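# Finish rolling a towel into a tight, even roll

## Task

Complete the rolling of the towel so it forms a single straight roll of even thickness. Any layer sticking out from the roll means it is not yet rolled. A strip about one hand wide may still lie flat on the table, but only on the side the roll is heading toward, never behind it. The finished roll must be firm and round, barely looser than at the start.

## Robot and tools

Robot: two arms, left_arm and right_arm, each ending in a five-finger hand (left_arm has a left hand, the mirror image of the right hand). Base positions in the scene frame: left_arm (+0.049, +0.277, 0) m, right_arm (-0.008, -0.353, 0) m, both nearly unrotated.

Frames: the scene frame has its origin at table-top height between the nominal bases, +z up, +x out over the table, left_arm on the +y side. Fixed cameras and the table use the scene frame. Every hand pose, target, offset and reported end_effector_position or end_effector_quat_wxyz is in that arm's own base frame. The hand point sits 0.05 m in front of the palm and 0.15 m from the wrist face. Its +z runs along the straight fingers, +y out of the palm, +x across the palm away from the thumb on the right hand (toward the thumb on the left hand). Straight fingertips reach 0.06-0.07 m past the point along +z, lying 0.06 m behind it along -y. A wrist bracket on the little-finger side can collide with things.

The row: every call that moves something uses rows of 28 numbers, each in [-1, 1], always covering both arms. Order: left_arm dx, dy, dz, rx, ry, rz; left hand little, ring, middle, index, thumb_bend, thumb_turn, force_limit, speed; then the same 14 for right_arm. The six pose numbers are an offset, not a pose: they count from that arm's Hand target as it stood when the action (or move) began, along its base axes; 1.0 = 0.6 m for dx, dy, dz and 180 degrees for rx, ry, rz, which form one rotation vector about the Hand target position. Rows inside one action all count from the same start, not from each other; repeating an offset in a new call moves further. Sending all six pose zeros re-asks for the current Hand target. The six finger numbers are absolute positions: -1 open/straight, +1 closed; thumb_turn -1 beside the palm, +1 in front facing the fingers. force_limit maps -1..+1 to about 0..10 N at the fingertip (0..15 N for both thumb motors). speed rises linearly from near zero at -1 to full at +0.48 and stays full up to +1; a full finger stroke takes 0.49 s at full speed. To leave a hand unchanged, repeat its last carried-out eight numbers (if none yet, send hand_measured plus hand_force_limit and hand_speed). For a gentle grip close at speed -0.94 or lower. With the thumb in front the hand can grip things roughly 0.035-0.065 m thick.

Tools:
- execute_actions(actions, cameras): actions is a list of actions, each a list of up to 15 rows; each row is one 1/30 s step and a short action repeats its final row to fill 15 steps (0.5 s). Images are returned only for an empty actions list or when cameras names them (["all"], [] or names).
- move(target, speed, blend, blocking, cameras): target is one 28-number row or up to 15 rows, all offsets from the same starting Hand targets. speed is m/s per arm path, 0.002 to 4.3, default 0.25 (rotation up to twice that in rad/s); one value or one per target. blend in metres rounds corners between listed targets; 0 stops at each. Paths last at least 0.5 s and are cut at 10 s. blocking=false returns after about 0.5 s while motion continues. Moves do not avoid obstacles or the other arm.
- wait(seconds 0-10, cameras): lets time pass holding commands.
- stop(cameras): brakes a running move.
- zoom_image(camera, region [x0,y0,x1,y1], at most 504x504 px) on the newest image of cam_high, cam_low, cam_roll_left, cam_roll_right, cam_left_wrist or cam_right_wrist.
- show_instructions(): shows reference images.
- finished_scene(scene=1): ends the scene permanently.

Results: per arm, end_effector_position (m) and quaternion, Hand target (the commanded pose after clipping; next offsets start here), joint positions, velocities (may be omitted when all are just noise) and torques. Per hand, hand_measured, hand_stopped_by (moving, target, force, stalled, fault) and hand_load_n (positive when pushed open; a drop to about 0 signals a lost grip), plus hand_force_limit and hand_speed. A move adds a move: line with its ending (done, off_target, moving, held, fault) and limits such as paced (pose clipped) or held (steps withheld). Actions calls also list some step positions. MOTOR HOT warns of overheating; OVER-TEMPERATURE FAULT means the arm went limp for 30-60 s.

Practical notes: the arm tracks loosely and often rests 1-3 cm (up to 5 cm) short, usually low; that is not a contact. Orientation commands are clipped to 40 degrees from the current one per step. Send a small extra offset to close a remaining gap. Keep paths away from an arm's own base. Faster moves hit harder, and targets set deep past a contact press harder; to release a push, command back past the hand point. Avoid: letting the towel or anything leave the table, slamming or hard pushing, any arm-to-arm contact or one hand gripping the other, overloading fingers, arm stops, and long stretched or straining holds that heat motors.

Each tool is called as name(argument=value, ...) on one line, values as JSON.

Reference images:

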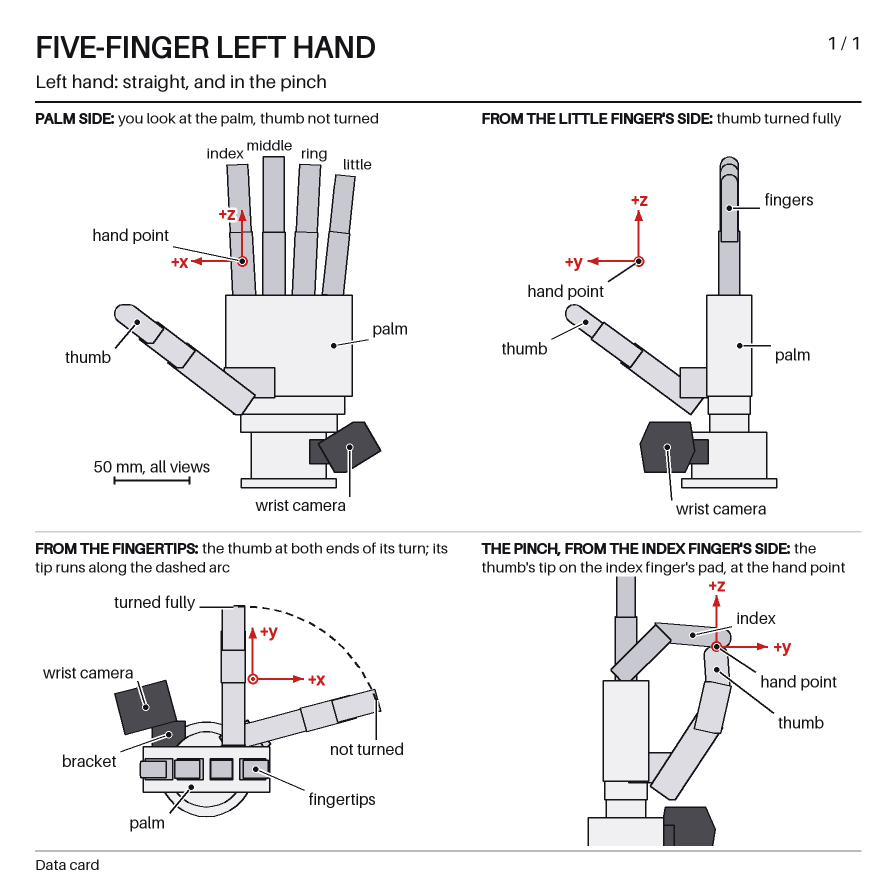

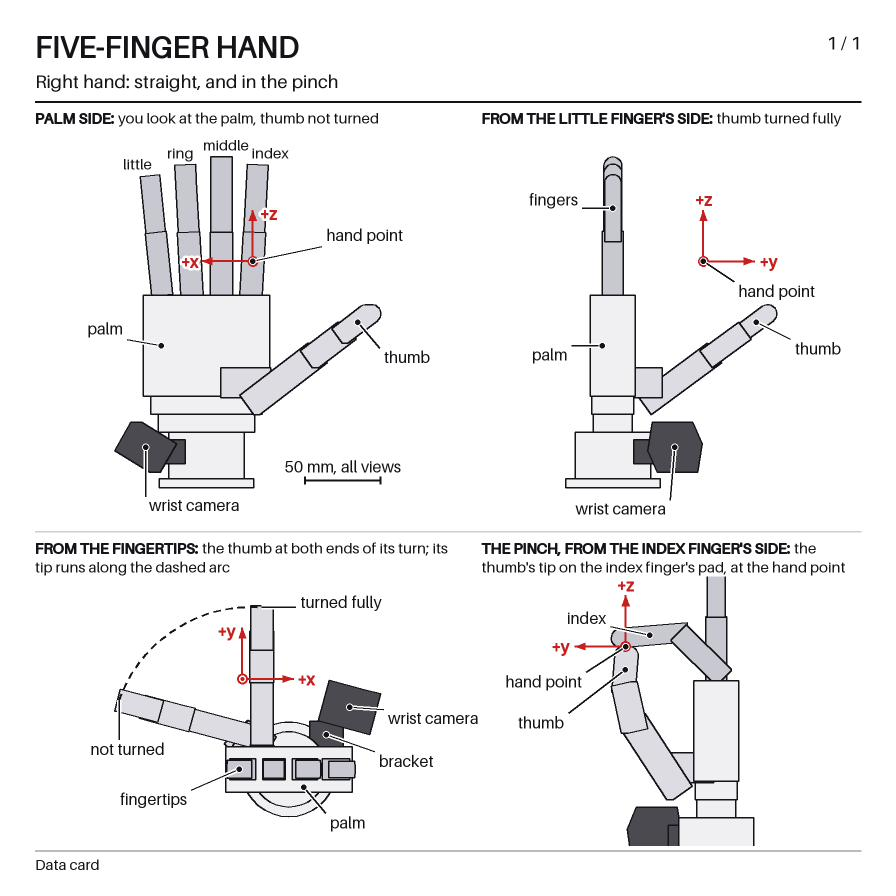

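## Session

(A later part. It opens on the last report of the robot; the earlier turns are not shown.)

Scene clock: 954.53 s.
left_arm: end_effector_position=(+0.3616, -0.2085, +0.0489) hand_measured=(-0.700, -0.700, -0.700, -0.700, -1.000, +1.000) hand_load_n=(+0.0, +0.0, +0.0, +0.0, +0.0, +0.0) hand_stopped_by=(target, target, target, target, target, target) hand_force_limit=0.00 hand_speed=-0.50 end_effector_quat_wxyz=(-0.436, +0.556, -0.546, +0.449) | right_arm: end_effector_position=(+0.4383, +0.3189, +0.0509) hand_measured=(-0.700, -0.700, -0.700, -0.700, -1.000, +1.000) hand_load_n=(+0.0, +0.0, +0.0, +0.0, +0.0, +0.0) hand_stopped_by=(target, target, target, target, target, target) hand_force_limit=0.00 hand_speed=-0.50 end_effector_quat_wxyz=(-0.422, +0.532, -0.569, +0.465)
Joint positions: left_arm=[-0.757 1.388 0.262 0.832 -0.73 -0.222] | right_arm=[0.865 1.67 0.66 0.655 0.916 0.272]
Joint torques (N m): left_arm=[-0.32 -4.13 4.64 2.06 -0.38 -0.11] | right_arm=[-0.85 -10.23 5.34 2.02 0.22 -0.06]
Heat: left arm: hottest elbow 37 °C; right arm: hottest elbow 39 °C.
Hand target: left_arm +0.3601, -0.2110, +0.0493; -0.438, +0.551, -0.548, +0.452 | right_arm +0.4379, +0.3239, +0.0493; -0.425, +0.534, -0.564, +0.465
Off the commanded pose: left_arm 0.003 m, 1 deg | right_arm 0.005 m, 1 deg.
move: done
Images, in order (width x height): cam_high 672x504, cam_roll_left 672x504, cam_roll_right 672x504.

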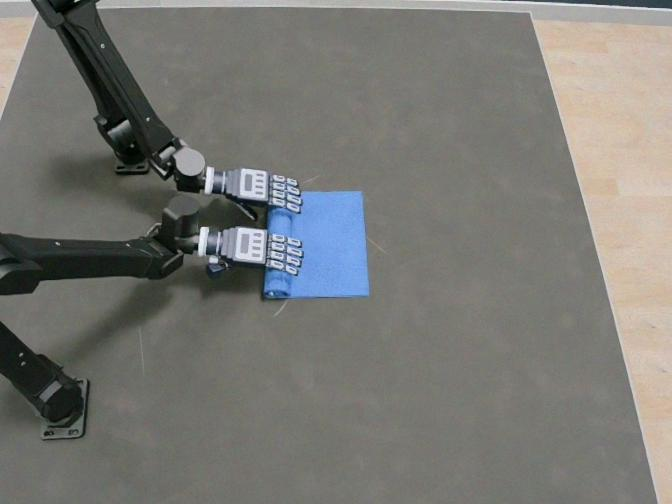

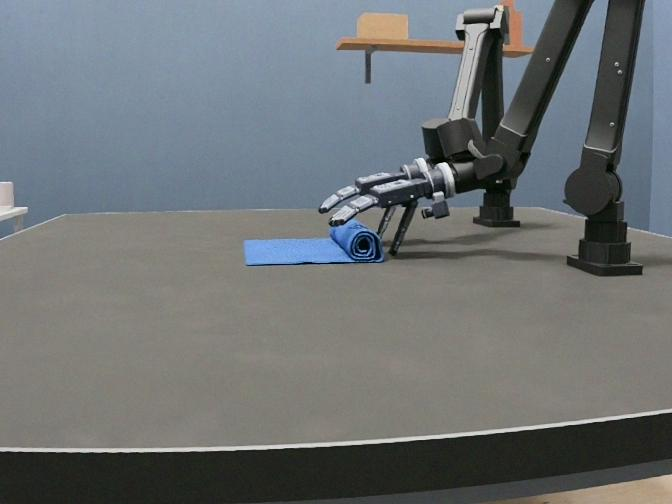

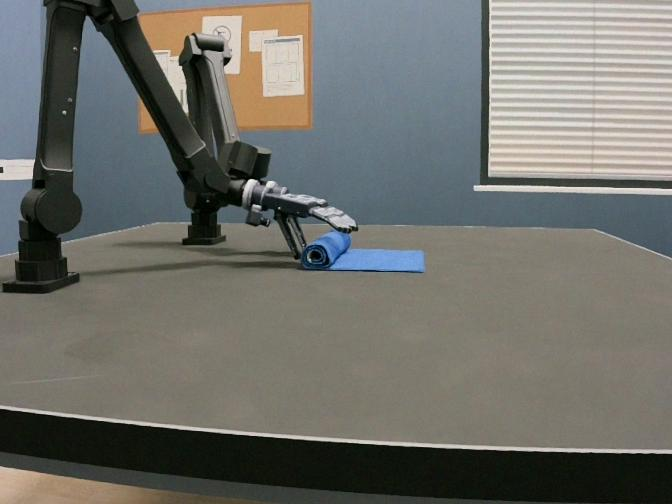

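move(target=[[0.01, 0, -0.009, 0, 0, 0, -0.7, -0.7, -0.7, -0.7, -1, 1, 0, -0.5, 0.01, -0.003, -0.009, 0, 0, 0, -0.7, -0.7, -0.7, -0.7, -1, 1, 0, -0.5], [0.017, 0, -0.016, 0, 0, 0, -0.45, -0.45, -0.45, -0.45, -0.75, 1, 0, -0.5, 0.015, -0.003, -0.017, 0, 0, 0, -0.45, -0.45, -0.45, -0.45, -0.75, 1, 0, -0.5], [0.0223, 0, -0.0222, 0, 0, 0, -0.3, -0.3, -0.3, -0.3, -0.5, 1, 0, -0.6, 0.0193, -0.003, -0.0238, 0, 0, 0, -0.3, -0.3, -0.3, -0.3, -0.5, 1, 0, -0.6]], cameras=["cam_high", "cam_roll_left", "cam_roll_right", "cam_left_wrist", "cam_right_wrist"], speed=0.06)

zoom_image(camera="cam_roll_left", region=[260, 130, 460, 290])

zoom_image(camera="cam_roll_right", region=[220, 130, 420, 290])

Scene clock: 970.43 s.
left_arm: end_effector_position=(+0.3660, -0.2108, +0.0335) hand_measured=(-0.300, -0.300, -0.300, -0.300, -0.500, +1.000) hand_load_n=(+0.0, +0.0, +0.0, +0.0, +0.5, +0.5) hand_stopped_by=(target, target, target, target, target, target) hand_force_limit=0.00 hand_speed=-0.60 end_effector_quat_wxyz=(-0.435, +0.549, -0.553, +0.452) | right_arm: end_effector_position=(+0.4418, +0.3197, +0.0333) hand_measured=(-0.300, -0.300, -0.300, -0.300, -0.500, +1.000) hand_load_n=(+0.0, +0.0, +0.0, +0.0, +0.5, +0.0) hand_stopped_by=(target, target, target, target, target, target) hand_force_limit=0.00 hand_speed=-0.60 end_effector_quat_wxyz=(-0.421, +0.538, -0.564, +0.463)
Joint positions: left_arm=[-0.743 1.486 0.262 0.94 -0.7 -0.201] | right_arm=[0.855 1.723 0.66 0.71 0.894 0.258]
Joint torques (N m): left_arm=[1.38 -4.54 5.33 1.44 -0.22 -0.19] | right_arm=[-2.26 -10.34 5.83 1.94 0.13 -0.07]
Heat: left arm: hottest elbow 36 °C; right arm: hottest elbow 38 °C.
Hand target: left_arm +0.3735, -0.2110, +0.0359; -0.438, +0.551, -0.548, +0.452 | right_arm +0.4495, +0.3220, +0.0348; -0.424, +0.534, -0.564, +0.465
Off the commanded pose: left_arm 0.008 m, 1 deg | right_arm 0.008 m, 1 deg.
move: done
camera_calibration:
cam_left_wrist: T_world_to_cam=[[0.212567, -0.229712, 0.949762, -0.158495], [-0.547521, -0.83306, -0.0789455, 0.0270193], [0.809343, -0.503233, -0.302853, -0.283126], [0, 0, 0, 1]] pos_world=[0.277631, -0.156378, 0.06692]
cam_right_wrist: T_world_to_cam=[[-0.24807, -0.33497, -0.908986, 0.241163], [-0.522415, 0.836444, -0.165666, -0.030776], [0.815809, 0.433771, -0.38249, -0.369678], [0, 0, 0, 1]] pos_world=[0.345334, 0.26688, 0.0727172]
Images, in order (width x height): cam_high 672x504, cam_roll_left 672x504, cam_roll_right 672x504, cam_left_wrist 616x616, cam_right_wrist 616x616.

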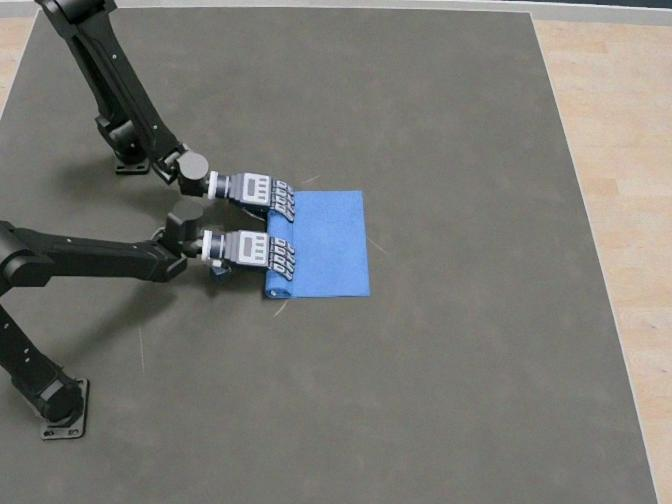

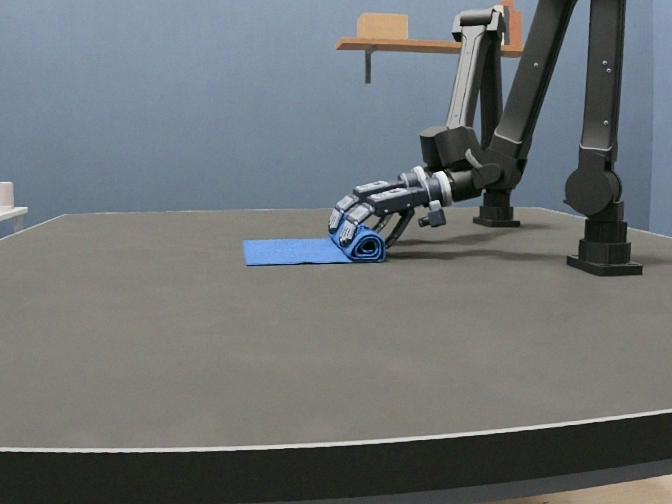

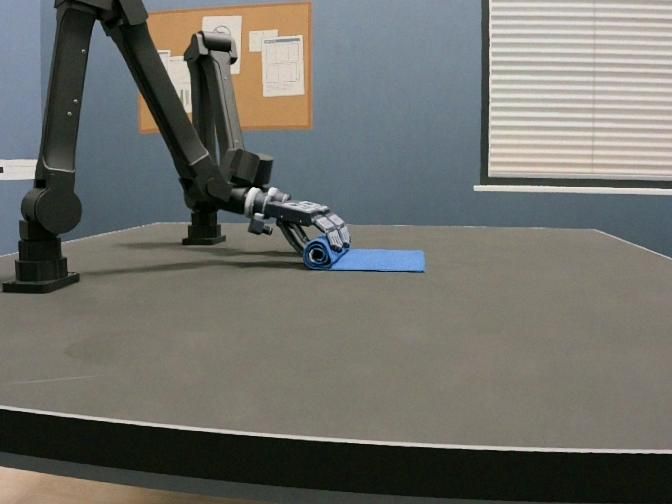

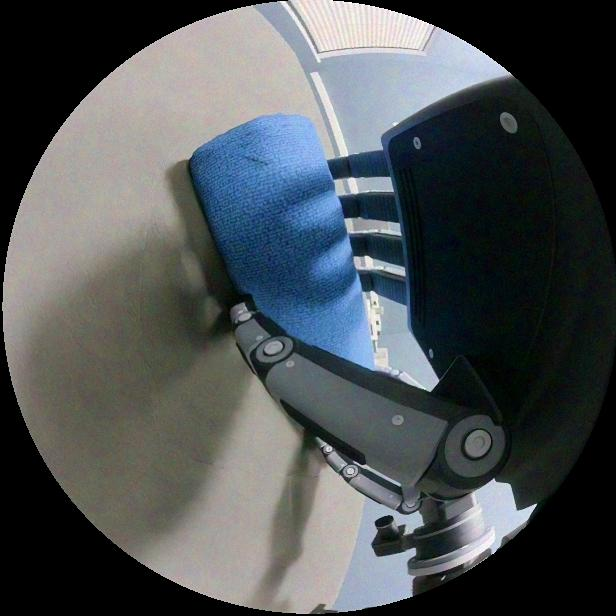

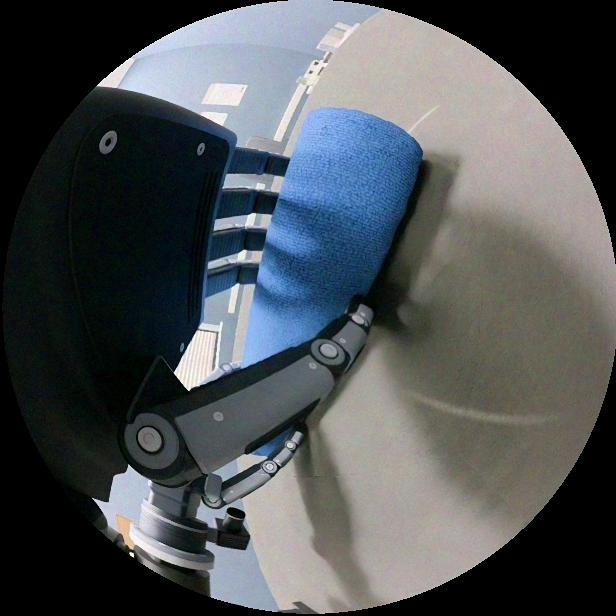

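Scaled by 2.520.

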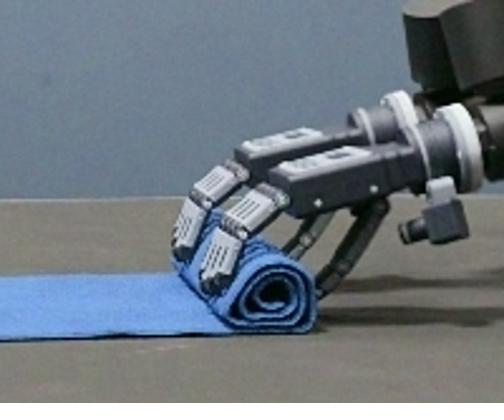

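Scaled by 2.520.

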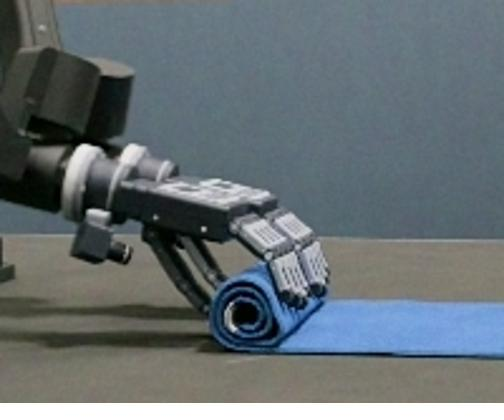

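move(target=[[0, 0, 0.003, 0, 0, 0, -0.2, -0.2, -0.2, -0.2, -0.38, 1, 0, -0.7, 0, 0, 0.003, 0, 0, 0, -0.2, -0.2, -0.2, -0.2, -0.38, 1, 0, -0.7], [0.0202, 0, 0.0045, 0.0004, 0.1222, 0, -0.2, -0.2, -0.2, -0.2, -0.38, 1, 0, -0.7, 0.0227, -0.0015, 0.008, 0.0079, 0.122, 0, -0.2, -0.2, -0.2, -0.2, -0.38, 1, 0, -0.7], [0.0404, 0, 0.0095, 0.0009, 0.2444, 0, -0.2, -0.2, -0.2, -0.2, -0.38, 1, 0, -0.7, 0.0454, -0.003, 0.0143, 0.0158, 0.244, 0, -0.2, -0.2, -0.2, -0.2, -0.38, 1, 0, -0.7], [0.0606, 0, 0.0145, 0.0013, 0.3667, 0, -0.2, -0.2, -0.2, -0.2, -0.38, 1, 0, -0.7, 0.0681, -0.0044, 0.0205, 0.0236, 0.3659, 0, -0.2, -0.2, -0.2, -0.2, -0.38, 1, 0, -0.7]], blend=[0, 0.02, 0.02, 0], cameras=["cam_high", "cam_roll_left", "cam_roll_right"], speed=0.15)

zoom_image(camera="cam_roll_left", region=[240, 130, 440, 290])

zoom_image(camera="cam_roll_right", region=[240, 130, 440, 290])

Scene clock: 992.77 s.
left_arm: end_effector_position=(+0.4067, -0.2129, +0.0526) hand_measured=(-0.200, -0.200, -0.200, -0.200, -0.380, +1.000) hand_load_n=(+0.0, +0.0, -3.5, +0.5, +0.5, +0.0) hand_stopped_by=(target, target, target, target, target, target) hand_force_limit=0.00 hand_speed=-0.70 end_effector_quat_wxyz=(-0.076, +0.707, -0.697, +0.091) | right_arm: end_effector_position=(+0.4789, +0.3179, +0.0482) hand_measured=(-0.200, -0.200, -0.200, -0.200, -0.380, +1.000) hand_load_n=(+0.0, +0.0, -0.5, +0.0, +0.5, +0.0) hand_stopped_by=(target, target, target, target, target, target) hand_force_limit=0.00 hand_speed=-0.70 end_effector_quat_wxyz=(-0.069, +0.684, -0.722, +0.080)
Joint positions: left_arm=[-0.399 1.603 1.112 -0.855 -0.074 -0.406] | right_arm=[0.528 1.895 1.508 -1.013 0.125 0.571]
Joint torques (N m): left_arm=[1.03 -7.71 8.96 -0.08 0.02 -0.14] | right_arm=[-2.08 -14.74 9.69 0.1 -0.04 -0.08]
Heat: left arm: hottest elbow 35 °C; right arm: hottest elbow 38 °C.
Hand target: left_arm +0.4099, -0.2110, +0.0448; -0.070, +0.707, -0.699, +0.078 | right_arm +0.4904, +0.3195, +0.0474; -0.068, +0.686, -0.720, +0.080
Off the commanded pose: left_arm 0.009 m, 2 deg | right_arm 0.012 m, 0 deg.
move: off_target (right_arm)
Images, in order (width x height): cam_high 672x504, cam_roll_left 672x504, cam_roll_right 672x504.

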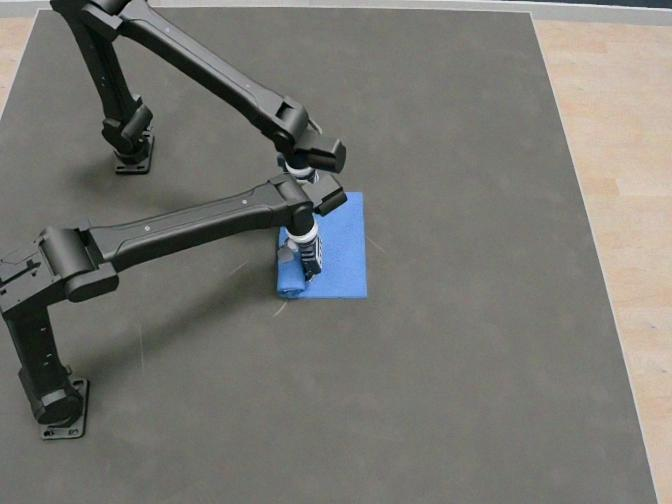

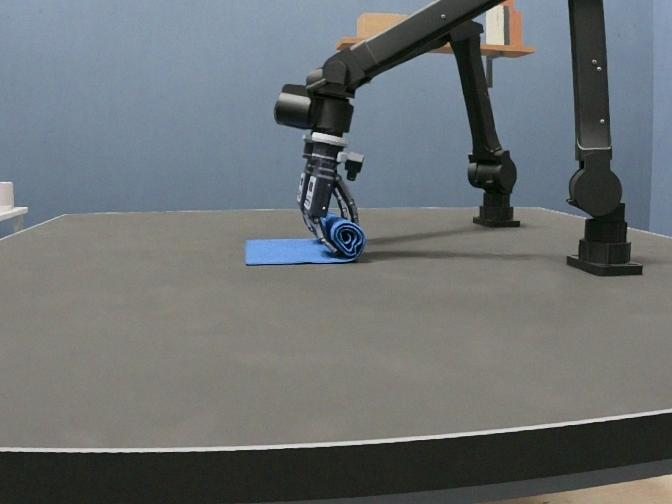

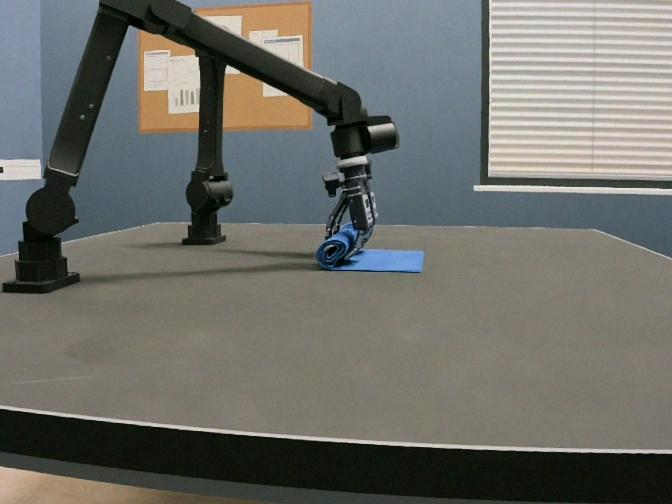

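Scaled by 2.520.

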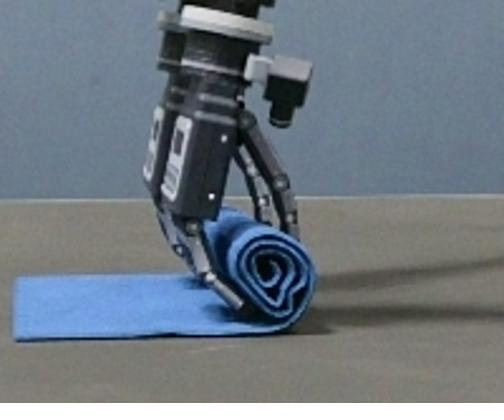

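Scaled by 2.520.

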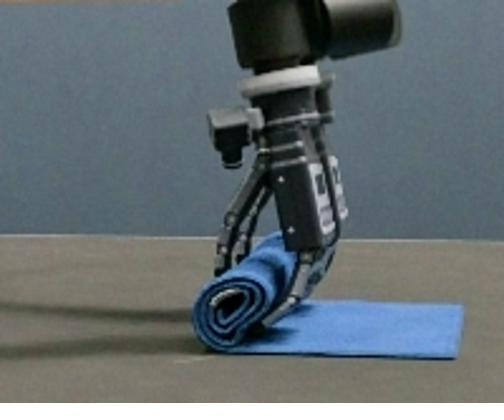

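move(target=[0.0267, 0, 0.0117, 0.0005, 0.1333, 0, -0.2, -0.2, -0.2, -0.2, -0.38, 1, 0, -0.7, 0.0258, -0.0017, 0.0083, 0.0086, 0.133, 0, -0.2, -0.2, -0.2, -0.2, -0.38, 1, 0, -0.7], cameras=["cam_high", "cam_roll_left", "cam_roll_right"], speed=0.15)

zoom_image(camera="cam_roll_left", region=[240, 130, 440, 290])

zoom_image(camera="cam_roll_right", region=[240, 130, 440, 290])

Scene clock: 999.80 s.
left_arm: end_effector_position=(+0.4186, -0.2122, +0.0551) hand_measured=(-0.200, -0.200, -0.200, -0.200, -0.380, +1.000) hand_load_n=(+0.0, +0.0, -3.0, +0.0, +0.5, +0.0) hand_stopped_by=(target, target, target, target, target, target) hand_force_limit=0.00 hand_speed=-0.70 end_effector_quat_wxyz=(+0.074, +0.711, -0.696, -0.068) | right_arm: end_effector_position=(+0.4935, +0.3168, +0.0511) hand_measured=(-0.200, -0.200, -0.200, -0.200, -0.380, +1.000) hand_load_n=(+0.0, +0.0, -0.5, +0.0, +0.0, +0.0) hand_stopped_by=(target, target, target, target, target, target) hand_force_limit=0.00 hand_speed=-0.70 end_effector_quat_wxyz=(+0.081, +0.684, -0.721, -0.075)
Joint positions: left_arm=[-0.332 1.911 1.481 -1.329 0.075 -0.346] | right_arm=[0.447 2.209 1.96 -1.523 -0.092 0.489]
Joint torques (N m): left_arm=[0.91 -11.75 9.13 -0.65 -0.03 -0.1] | right_arm=[-2.02 -18.32 9.91 -0.44 -0.18 -0.05]
Heat: left arm: hottest elbow 35 °C; right arm: hottest elbow 39 °C.
Hand target: left_arm +0.4258, -0.2111, +0.0517; +0.077, +0.708, -0.699, -0.071 | right_arm +0.5059, +0.3184, +0.0523; +0.074, +0.686, -0.720, -0.074
Off the commanded pose: left_arm 0.008 m, 1 deg | right_arm 0.013 m, 1 deg.
move: off_target (right_arm)
Images, in order (width x height): cam_high 672x504, cam_roll_left 672x504, cam_roll_right 672x504.

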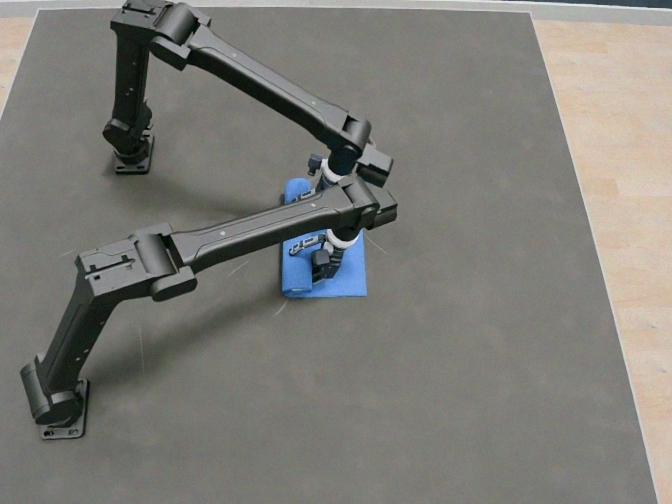

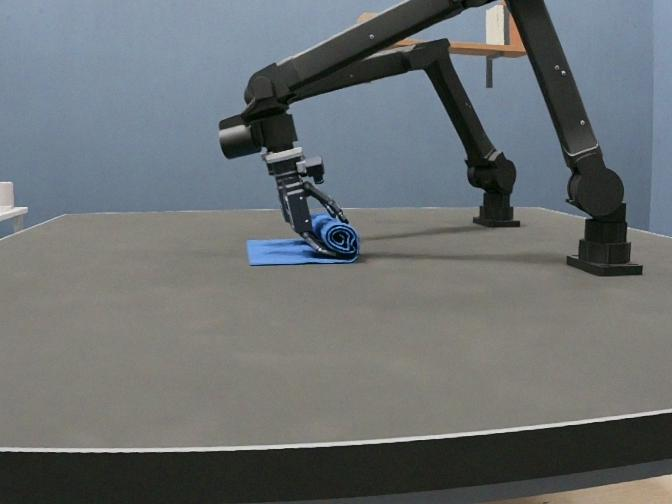

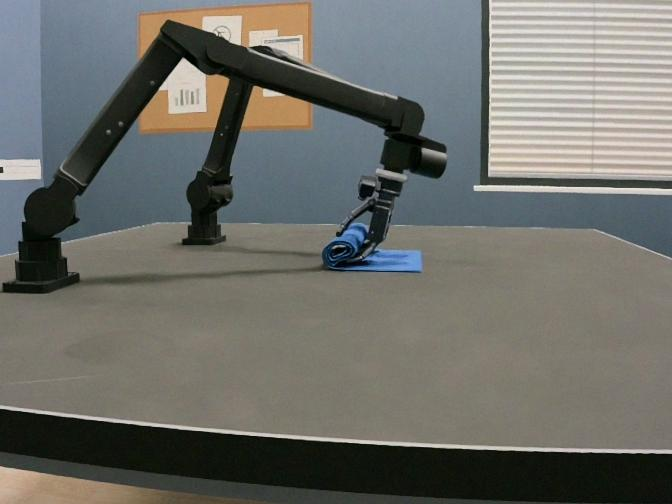

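Scaled by 2.520.

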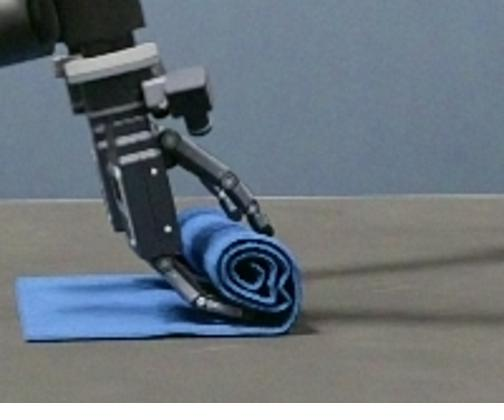

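Scaled by 2.520.

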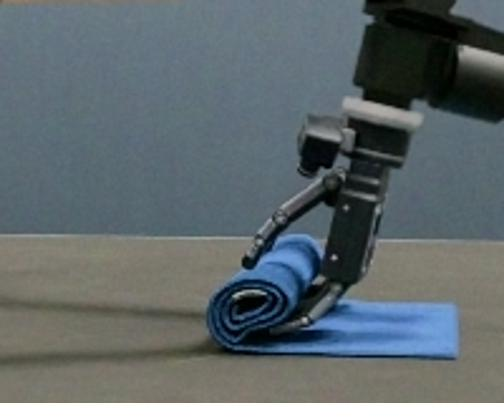

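move(target=[0, 0, 0, 0, 0, 0, -0.2, -0.2, -0.2, -0.2, -1, 1, 0, -0.6, 0, 0, 0, 0, 0, 0, -0.2, -0.2, -0.2, -0.2, -1, 1, 0, -0.6], cameras=["cam_roll_left", "cam_roll_right"], speed=0.1)

zoom_image(camera="cam_roll_left", region=[240, 130, 440, 290])

zoom_image(camera="cam_roll_right", region=[240, 130, 440, 290])

Scene clock: 1004.97 s.
left_arm: end_effector_position=(+0.4184, -0.2121, +0.0552) hand_measured=(-0.200, -0.200, -0.200, -0.200, -1.000, +1.000) hand_load_n=(+0.0, +0.0, -3.0, +0.0, -0.5, -0.5) hand_stopped_by=(target, target, target, target, target, target) hand_force_limit=0.00 hand_speed=-0.60 end_effector_quat_wxyz=(+0.074, +0.711, -0.696, -0.068) | right_arm: end_effector_position=(+0.4934, +0.3168, +0.0510) hand_measured=(-0.200, -0.200, -0.200, -0.200, -1.000, +1.000) hand_load_n=(+0.0, +0.0, -0.5, +0.0, +0.0, +0.0) hand_stopped_by=(target, target, target, target, target, target) hand_force_limit=0.00 hand_speed=-0.60 end_effector_quat_wxyz=(+0.081, +0.684, -0.721, -0.075)
Joint positions: left_arm=[-0.332 1.911 1.481 -1.329 0.075 -0.345] | right_arm=[0.447 2.209 1.96 -1.524 -0.092 0.489]
Joint torques (N m): left_arm=[0.91 -11.63 9.1 -0.62 -0.03 -0.1] | right_arm=[-2.08 -18.2 9.89 -0.39 -0.18 -0.05]
Heat: left arm: hottest elbow 36 °C; right arm: hottest elbow 39 °C.
Hand target: left_arm +0.4258, -0.2111, +0.0518; +0.077, +0.708, -0.699, -0.071 | right_arm +0.5059, +0.3184, +0.0522; +0.074, +0.686, -0.720, -0.074
Off the commanded pose: left_arm 0.008 m, 1 deg | right_arm 0.013 m, 1 deg.
move: off_target (right_arm)
Images, in order (width x height): cam_roll_left 672x504, cam_roll_right 672x504.

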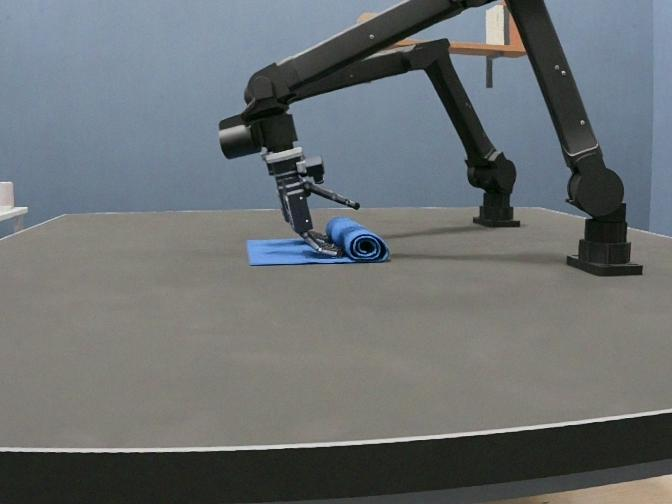

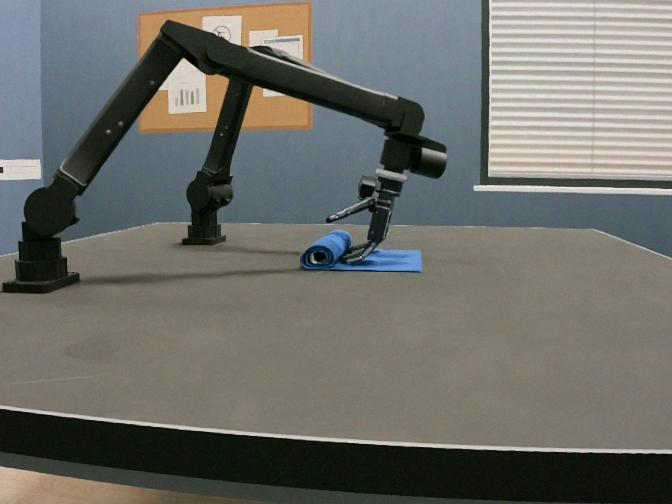

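Scaled by 2.520.

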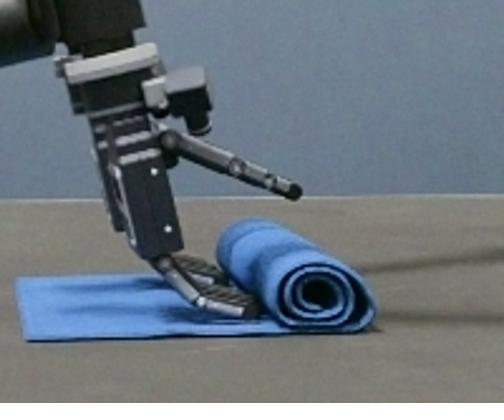

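Scaled by 2.520.

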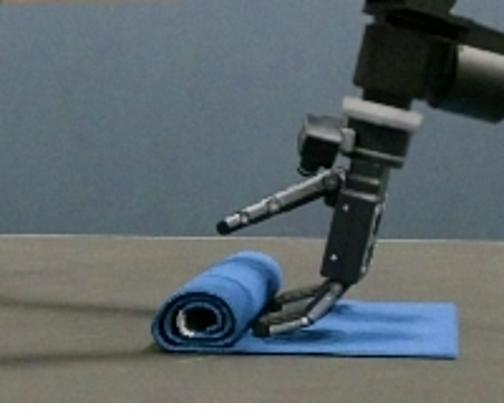

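move(target=[[0.05, 0, 0.05, 0, 0, 0, -0.2, -0.2, -0.2, -0.2, -1, 1, 0, -0.6, 0.05, 0, 0.05, 0, 0, 0, -0.2, -0.2, -0.2, -0.2, -1, 1, 0, -0.6], [0, 0, 0.16, -0.0008, -0.2, 0, -0.7, -0.7, -0.7, -0.7, -1, 1, 0, -0.4, 0, 0, 0.17, -0.0129, -0.1996, 0, -0.7, -0.7, -0.7, -0.7, -1, 1, 0, -0.4], [-0.1313, 0, 0.097, -0.0018, -0.5, 0, -0.7, -0.7, -0.7, -0.7, -1, 1, 0, -0.4, -0.13, 0.0085, 0.113, -0.0323, -0.499, 0, -0.7, -0.7, -0.7, -0.7, -1, 1, 0, -0.4], [-0.1313, 0, 0.0087, -0.0018, -0.5, 0, -0.7, -0.7, -0.7, -0.7, -1, 1, 0, -0.4, -0.13, 0.0085, 0.008, -0.0323, -0.499, 0, -0.7, -0.7, -0.7, -0.7, -1, 1, 0, -0.4]], blend=[0.01, 0.03, 0, 0], cameras=["cam_high", "cam_roll_left", "cam_roll_right"], speed=[0.15, 0.25, 0.25, 0.1])

zoom_image(camera="cam_roll_left", region=[260, 130, 460, 290])

zoom_image(camera="cam_roll_right", region=[220, 130, 420, 290])

Scene clock: 1035.03 s.
left_arm: end_effector_position=(+0.3478, -0.2076, +0.0554) hand_measured=(-0.700, -0.700, -0.700, -0.700, -1.000, +1.000) hand_load_n=(+0.0, +0.0, +0.0, +0.0, +0.0, +0.0) hand_stopped_by=(target, target, target, target, target, target) hand_force_limit=0.00 hand_speed=-0.40 end_effector_quat_wxyz=(-0.437, +0.556, -0.547, +0.448) | right_arm: end_effector_position=(+0.4276, +0.3196, +0.0585) hand_measured=(-0.700, -0.700, -0.700, -0.700, -1.000, +1.000) hand_load_n=(+0.0, +0.0, +0.0, +0.0, +0.0, +0.0) hand_stopped_by=(target, target, target, target, target, target) hand_force_limit=0.00 hand_speed=-0.40 end_effector_quat_wxyz=(-0.423, +0.533, -0.568, +0.464)
Joint positions: left_arm=[-0.793 1.316 0.242 0.768 -0.765 -0.237] | right_arm=[0.886 1.633 0.645 0.624 0.933 0.282]
Joint torques (N m): left_arm=[-0.38 -3.6 5.19 1.99 -0.45 -0.13] | right_arm=[-1.03 -9.88 5.45 1.98 0.28 -0.07]
Heat: left arm: hottest elbow 37 °C; right arm: hottest elbow 39 °C.
Hand target: left_arm +0.3471, -0.2109, +0.0568; -0.438, +0.550, -0.549, +0.452 | right_arm +0.4279, +0.3235, +0.0571; -0.425, +0.534, -0.564, +0.465
Off the commanded pose: left_arm 0.004 m, 1 deg | right_arm 0.004 m, 1 deg.
move: done; blend cut to 0 m at target 2; target 2's new numbers were sent with right_arm's hand 0.020 m and 3 deg from that target
Images, in order (width x height): cam_high 672x504, cam_roll_left 672x504, cam_roll_right 672x504.

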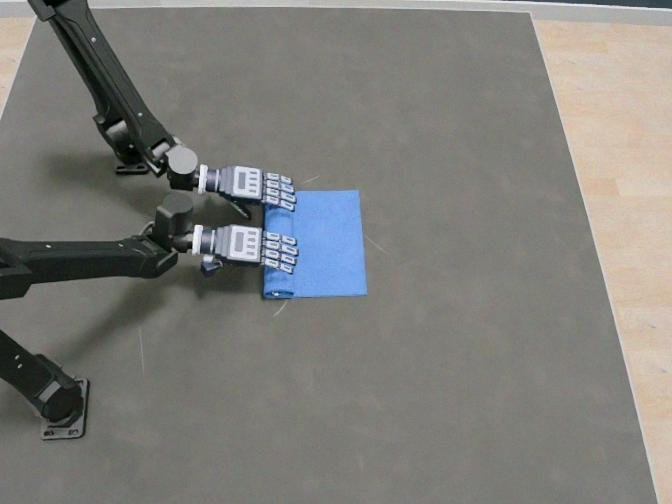

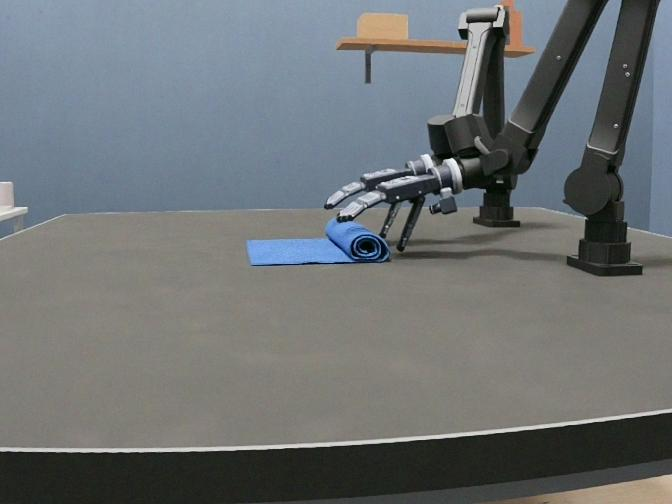

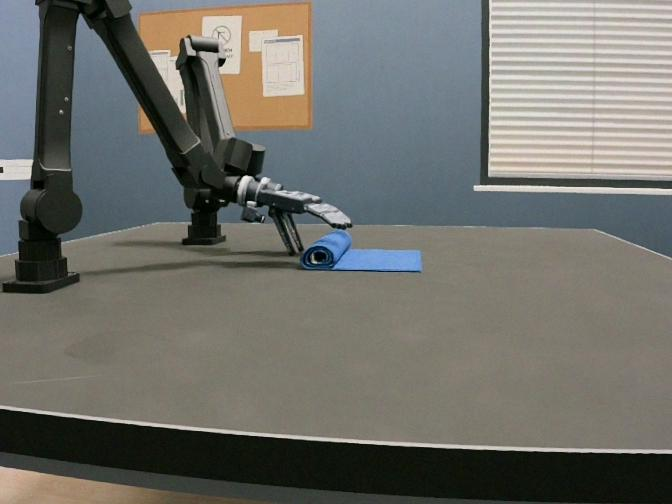

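Scaled by 2.520.

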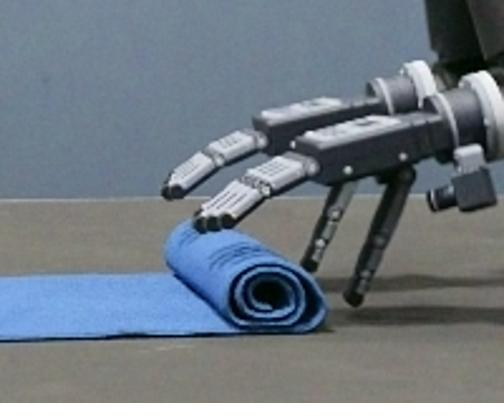

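Scaled by 2.520.

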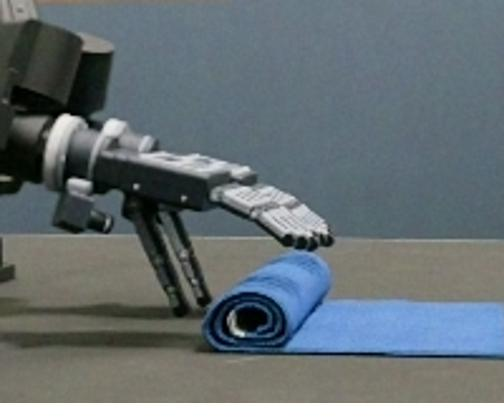

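move(target=[0.108, 0, 0, 0, 0, 0, -0.7, -0.7, -0.7, -0.7, -1, 1, 0, -0.4, 0.1017, -0.0065, 0, 0, 0, 0, -0.7, -0.7, -0.7, -0.7, -1, 1, 0, -0.4], cameras=["cam_high", "cam_roll_left", "cam_roll_right"], speed=0.05)

zoom_image(camera="cam_roll_left", region=[240, 130, 440, 290])

zoom_image(camera="cam_roll_right", region=[240, 130, 440, 290])

Scene clock: 1041.63 s.
left_arm: end_effector_position=(+0.3951, -0.2074, +0.0484) hand_measured=(-0.700, -0.700, -0.700, -0.700, -1.000, +1.000) hand_load_n=(+0.0, +0.0, +0.0, +0.0, +0.5, -0.5) hand_stopped_by=(target, target, target, target, target, target) hand_force_limit=0.00 hand_speed=-0.40 end_effector_quat_wxyz=(-0.431, +0.552, -0.557, +0.446) | right_arm: end_effector_position=(+0.4737, +0.3107, +0.0473) hand_measured=(-0.700, -0.700, -0.700, -0.700, -1.000, +1.000) hand_load_n=(+0.0, +0.0, +0.0, +0.0, +0.0, +0.0) hand_stopped_by=(target, target, target, target, target, target) hand_force_limit=0.00 hand_speed=-0.40 end_effector_quat_wxyz=(-0.413, +0.544, -0.565, +0.462)
Joint positions: left_arm=[-0.66 1.439 0.327 0.825 -0.618 -0.184] | right_arm=[0.783 1.706 0.715 0.644 0.828 0.224]
Joint torques (N m): left_arm=[1.73 -4.07 7.75 1.8 -0.15 -0.05] | right_arm=[-2.08 -10.64 7.84 2.06 0.08 -0.07]
Heat: left arm: hottest elbow 36 °C; right arm: hottest elbow 39 °C.
Hand target: left_arm +0.4118, -0.2111, +0.0569; -0.438, +0.550, -0.549, +0.452 | right_arm +0.4889, +0.3197, +0.0570; -0.425, +0.534, -0.564, +0.465
Off the commanded pose: left_arm 0.019 m, 1 deg | right_arm 0.020 m, 2 deg.
move: off_target (left_arm, right_arm)
Images, in order (width x height): cam_high 672x504, cam_roll_left 672x504, cam_roll_right 672x504.

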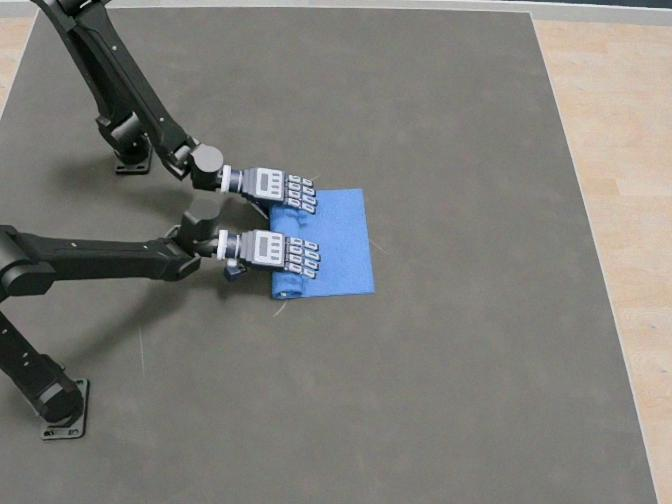

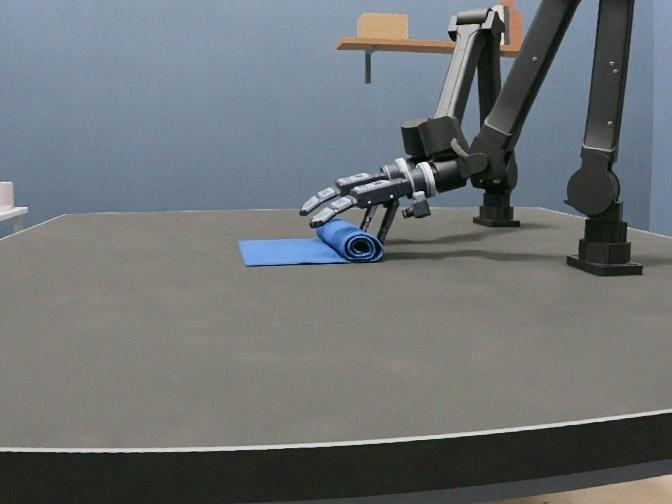

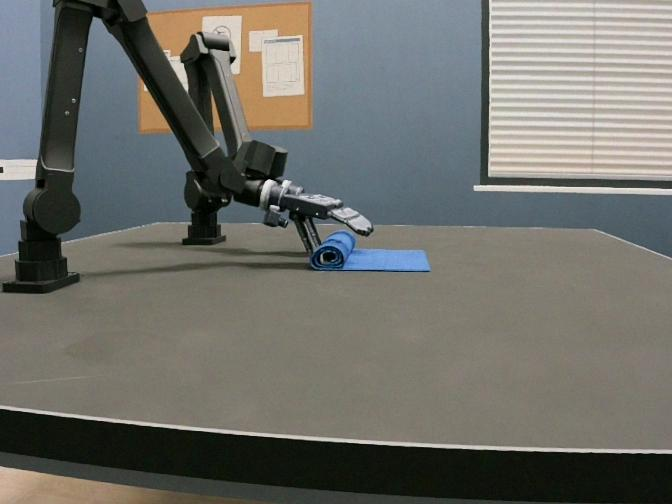

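Scaled by 2.520.

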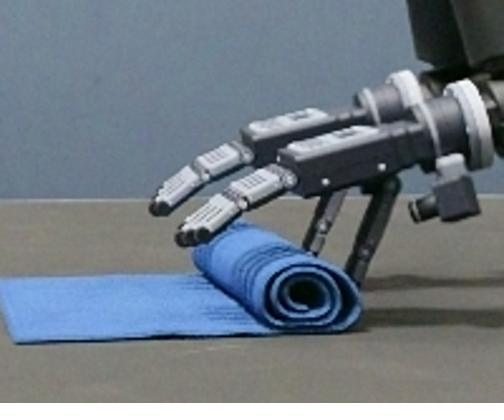

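Scaled by 2.520.

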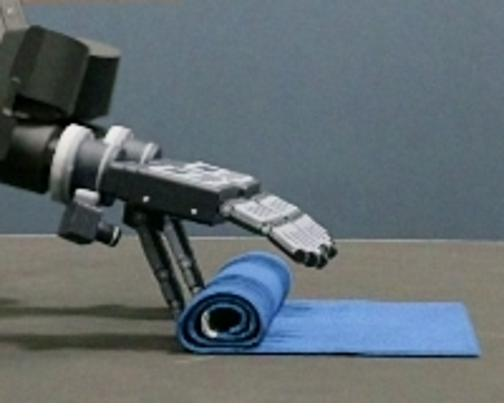

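move(target=[[-0.0397, 0, -0.02, 0, 0, 0, -0.5, -0.5, -0.5, -0.5, -0.75, 1, 0, -0.4, -0.0348, 0.002, -0.02, 0, 0, 0, -0.5, -0.5, -0.5, -0.5, -0.75, 1, 0, -0.4], [-0.0397, 0, -0.033, 0, 0, 0, -0.3, -0.3, -0.3, -0.3, -0.5, 1, 0, -0.5, -0.0348, 0.002, -0.035, 0, 0, 0, -0.3, -0.3, -0.3, -0.3, -0.5, 1, 0, -0.5], [-0.0397, 0, -0.033, 0, 0, 0, -0.2, -0.2, -0.2, -0.2, -0.38, 1, 0, -0.7, -0.0348, 0.002, -0.035, 0, 0, 0, -0.2, -0.2, -0.2, -0.2, -0.38, 1, 0, -0.7], [-0.003, 0, -0.031, 0.0007, 0.2111, 0, -0.2, -0.2, -0.2, -0.2, -0.38, 1, 0, -0.7, 0.0085, -0.0005, -0.031, 0.0136, 0.2107, 0, -0.2, -0.2, -0.2, -0.2, -0.38, 1, 0, -0.7]], cameras=["cam_high", "cam_roll_left", "cam_roll_right"], speed=[0.08, 0.08, 0.08, 0.15])

zoom_image(camera="cam_roll_left", region=[240, 130, 440, 290])

zoom_image(camera="cam_roll_right", region=[240, 130, 440, 290])

Scene clock: 1070.23 s.
left_arm: end_effector_position=(+0.4085, -0.2113, +0.0454) hand_measured=(-0.200, -0.200, -0.200, -0.200, -0.380, +1.000) hand_load_n=(+0.0, +0.0, +1.0, +0.0, +0.5, -0.5) hand_stopped_by=(target, target, target, target, target, target) hand_force_limit=0.00 hand_speed=-0.70 end_effector_quat_wxyz=(-0.245, +0.661, -0.660, +0.260) | right_arm: end_effector_position=(+0.4860, +0.3168, +0.0451) hand_measured=(-0.200, -0.200, -0.200, -0.200, -0.380, +1.000) hand_load_n=(+0.0, +0.5, +0.0, +0.0, +1.0, +0.0) hand_stopped_by=(target, target, target, target, target, target) hand_force_limit=0.00 hand_speed=-0.70 end_effector_quat_wxyz=(-0.236, +0.649, -0.675, +0.259)
Joint positions: left_arm=[-0.496 1.378 0.738 -0.256 -0.305 -0.39] | right_arm=[0.63 1.691 1.124 -0.414 0.435 0.536]
Joint torques (N m): left_arm=[0.97 -5.25 8.98 0.24 0.08 -0.32] | right_arm=[-2.2 -11.46 9.06 0.58 -0.02 0.13]
Heat: left arm: hottest elbow 35 °C; right arm: hottest elbow 38 °C.
Hand target: left_arm +0.4101, -0.2111, +0.0384; -0.236, +0.667, -0.662, +0.248 | right_arm +0.4941, +0.3193, +0.0386; -0.230, +0.647, -0.681, +0.255
Off the commanded pose: left_arm 0.007 m, 2 deg | right_arm 0.011 m, 1 deg.
move: off_target (right_arm)
Images, in order (width x height): cam_high 672x504, cam_roll_left 672x504, cam_roll_right 672x504.

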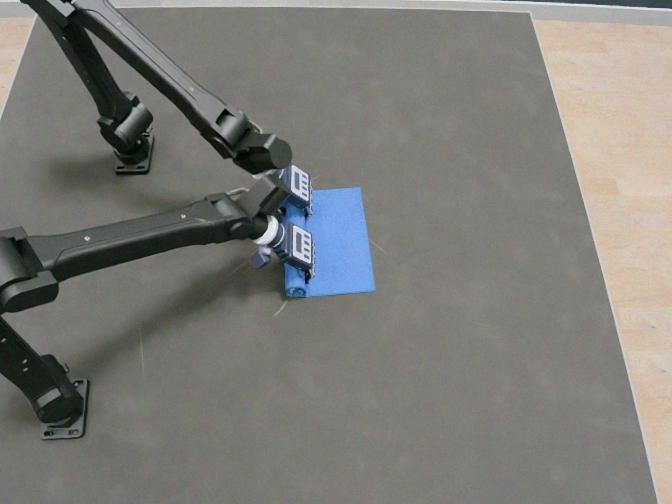

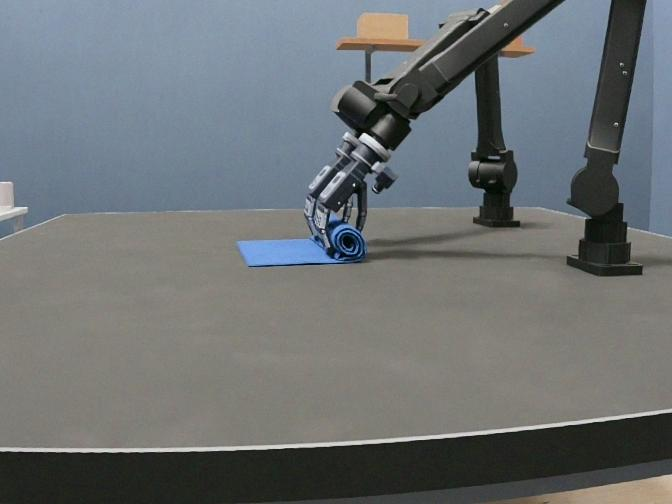

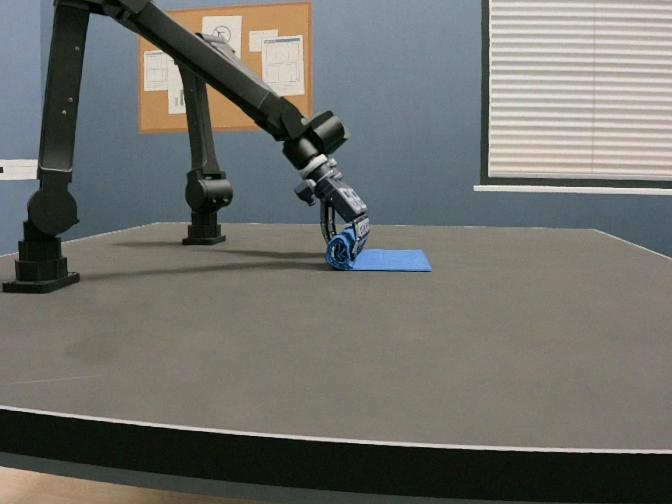

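Scaled by 2.520.

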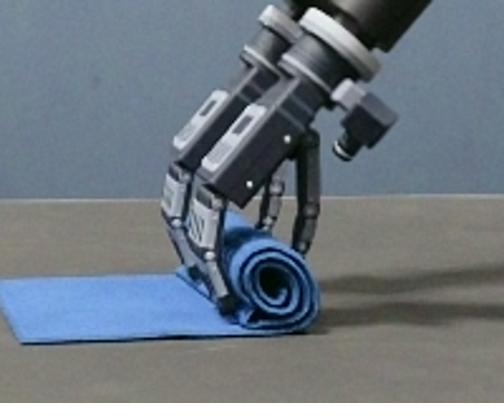

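Scaled by 2.520.

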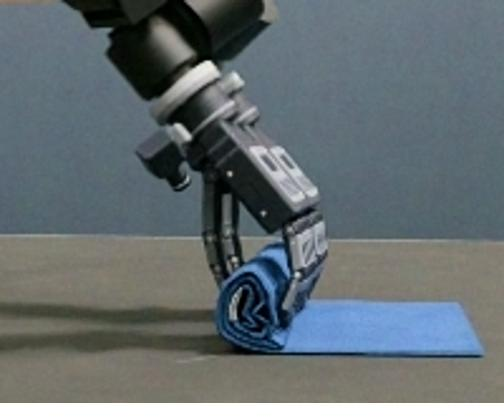

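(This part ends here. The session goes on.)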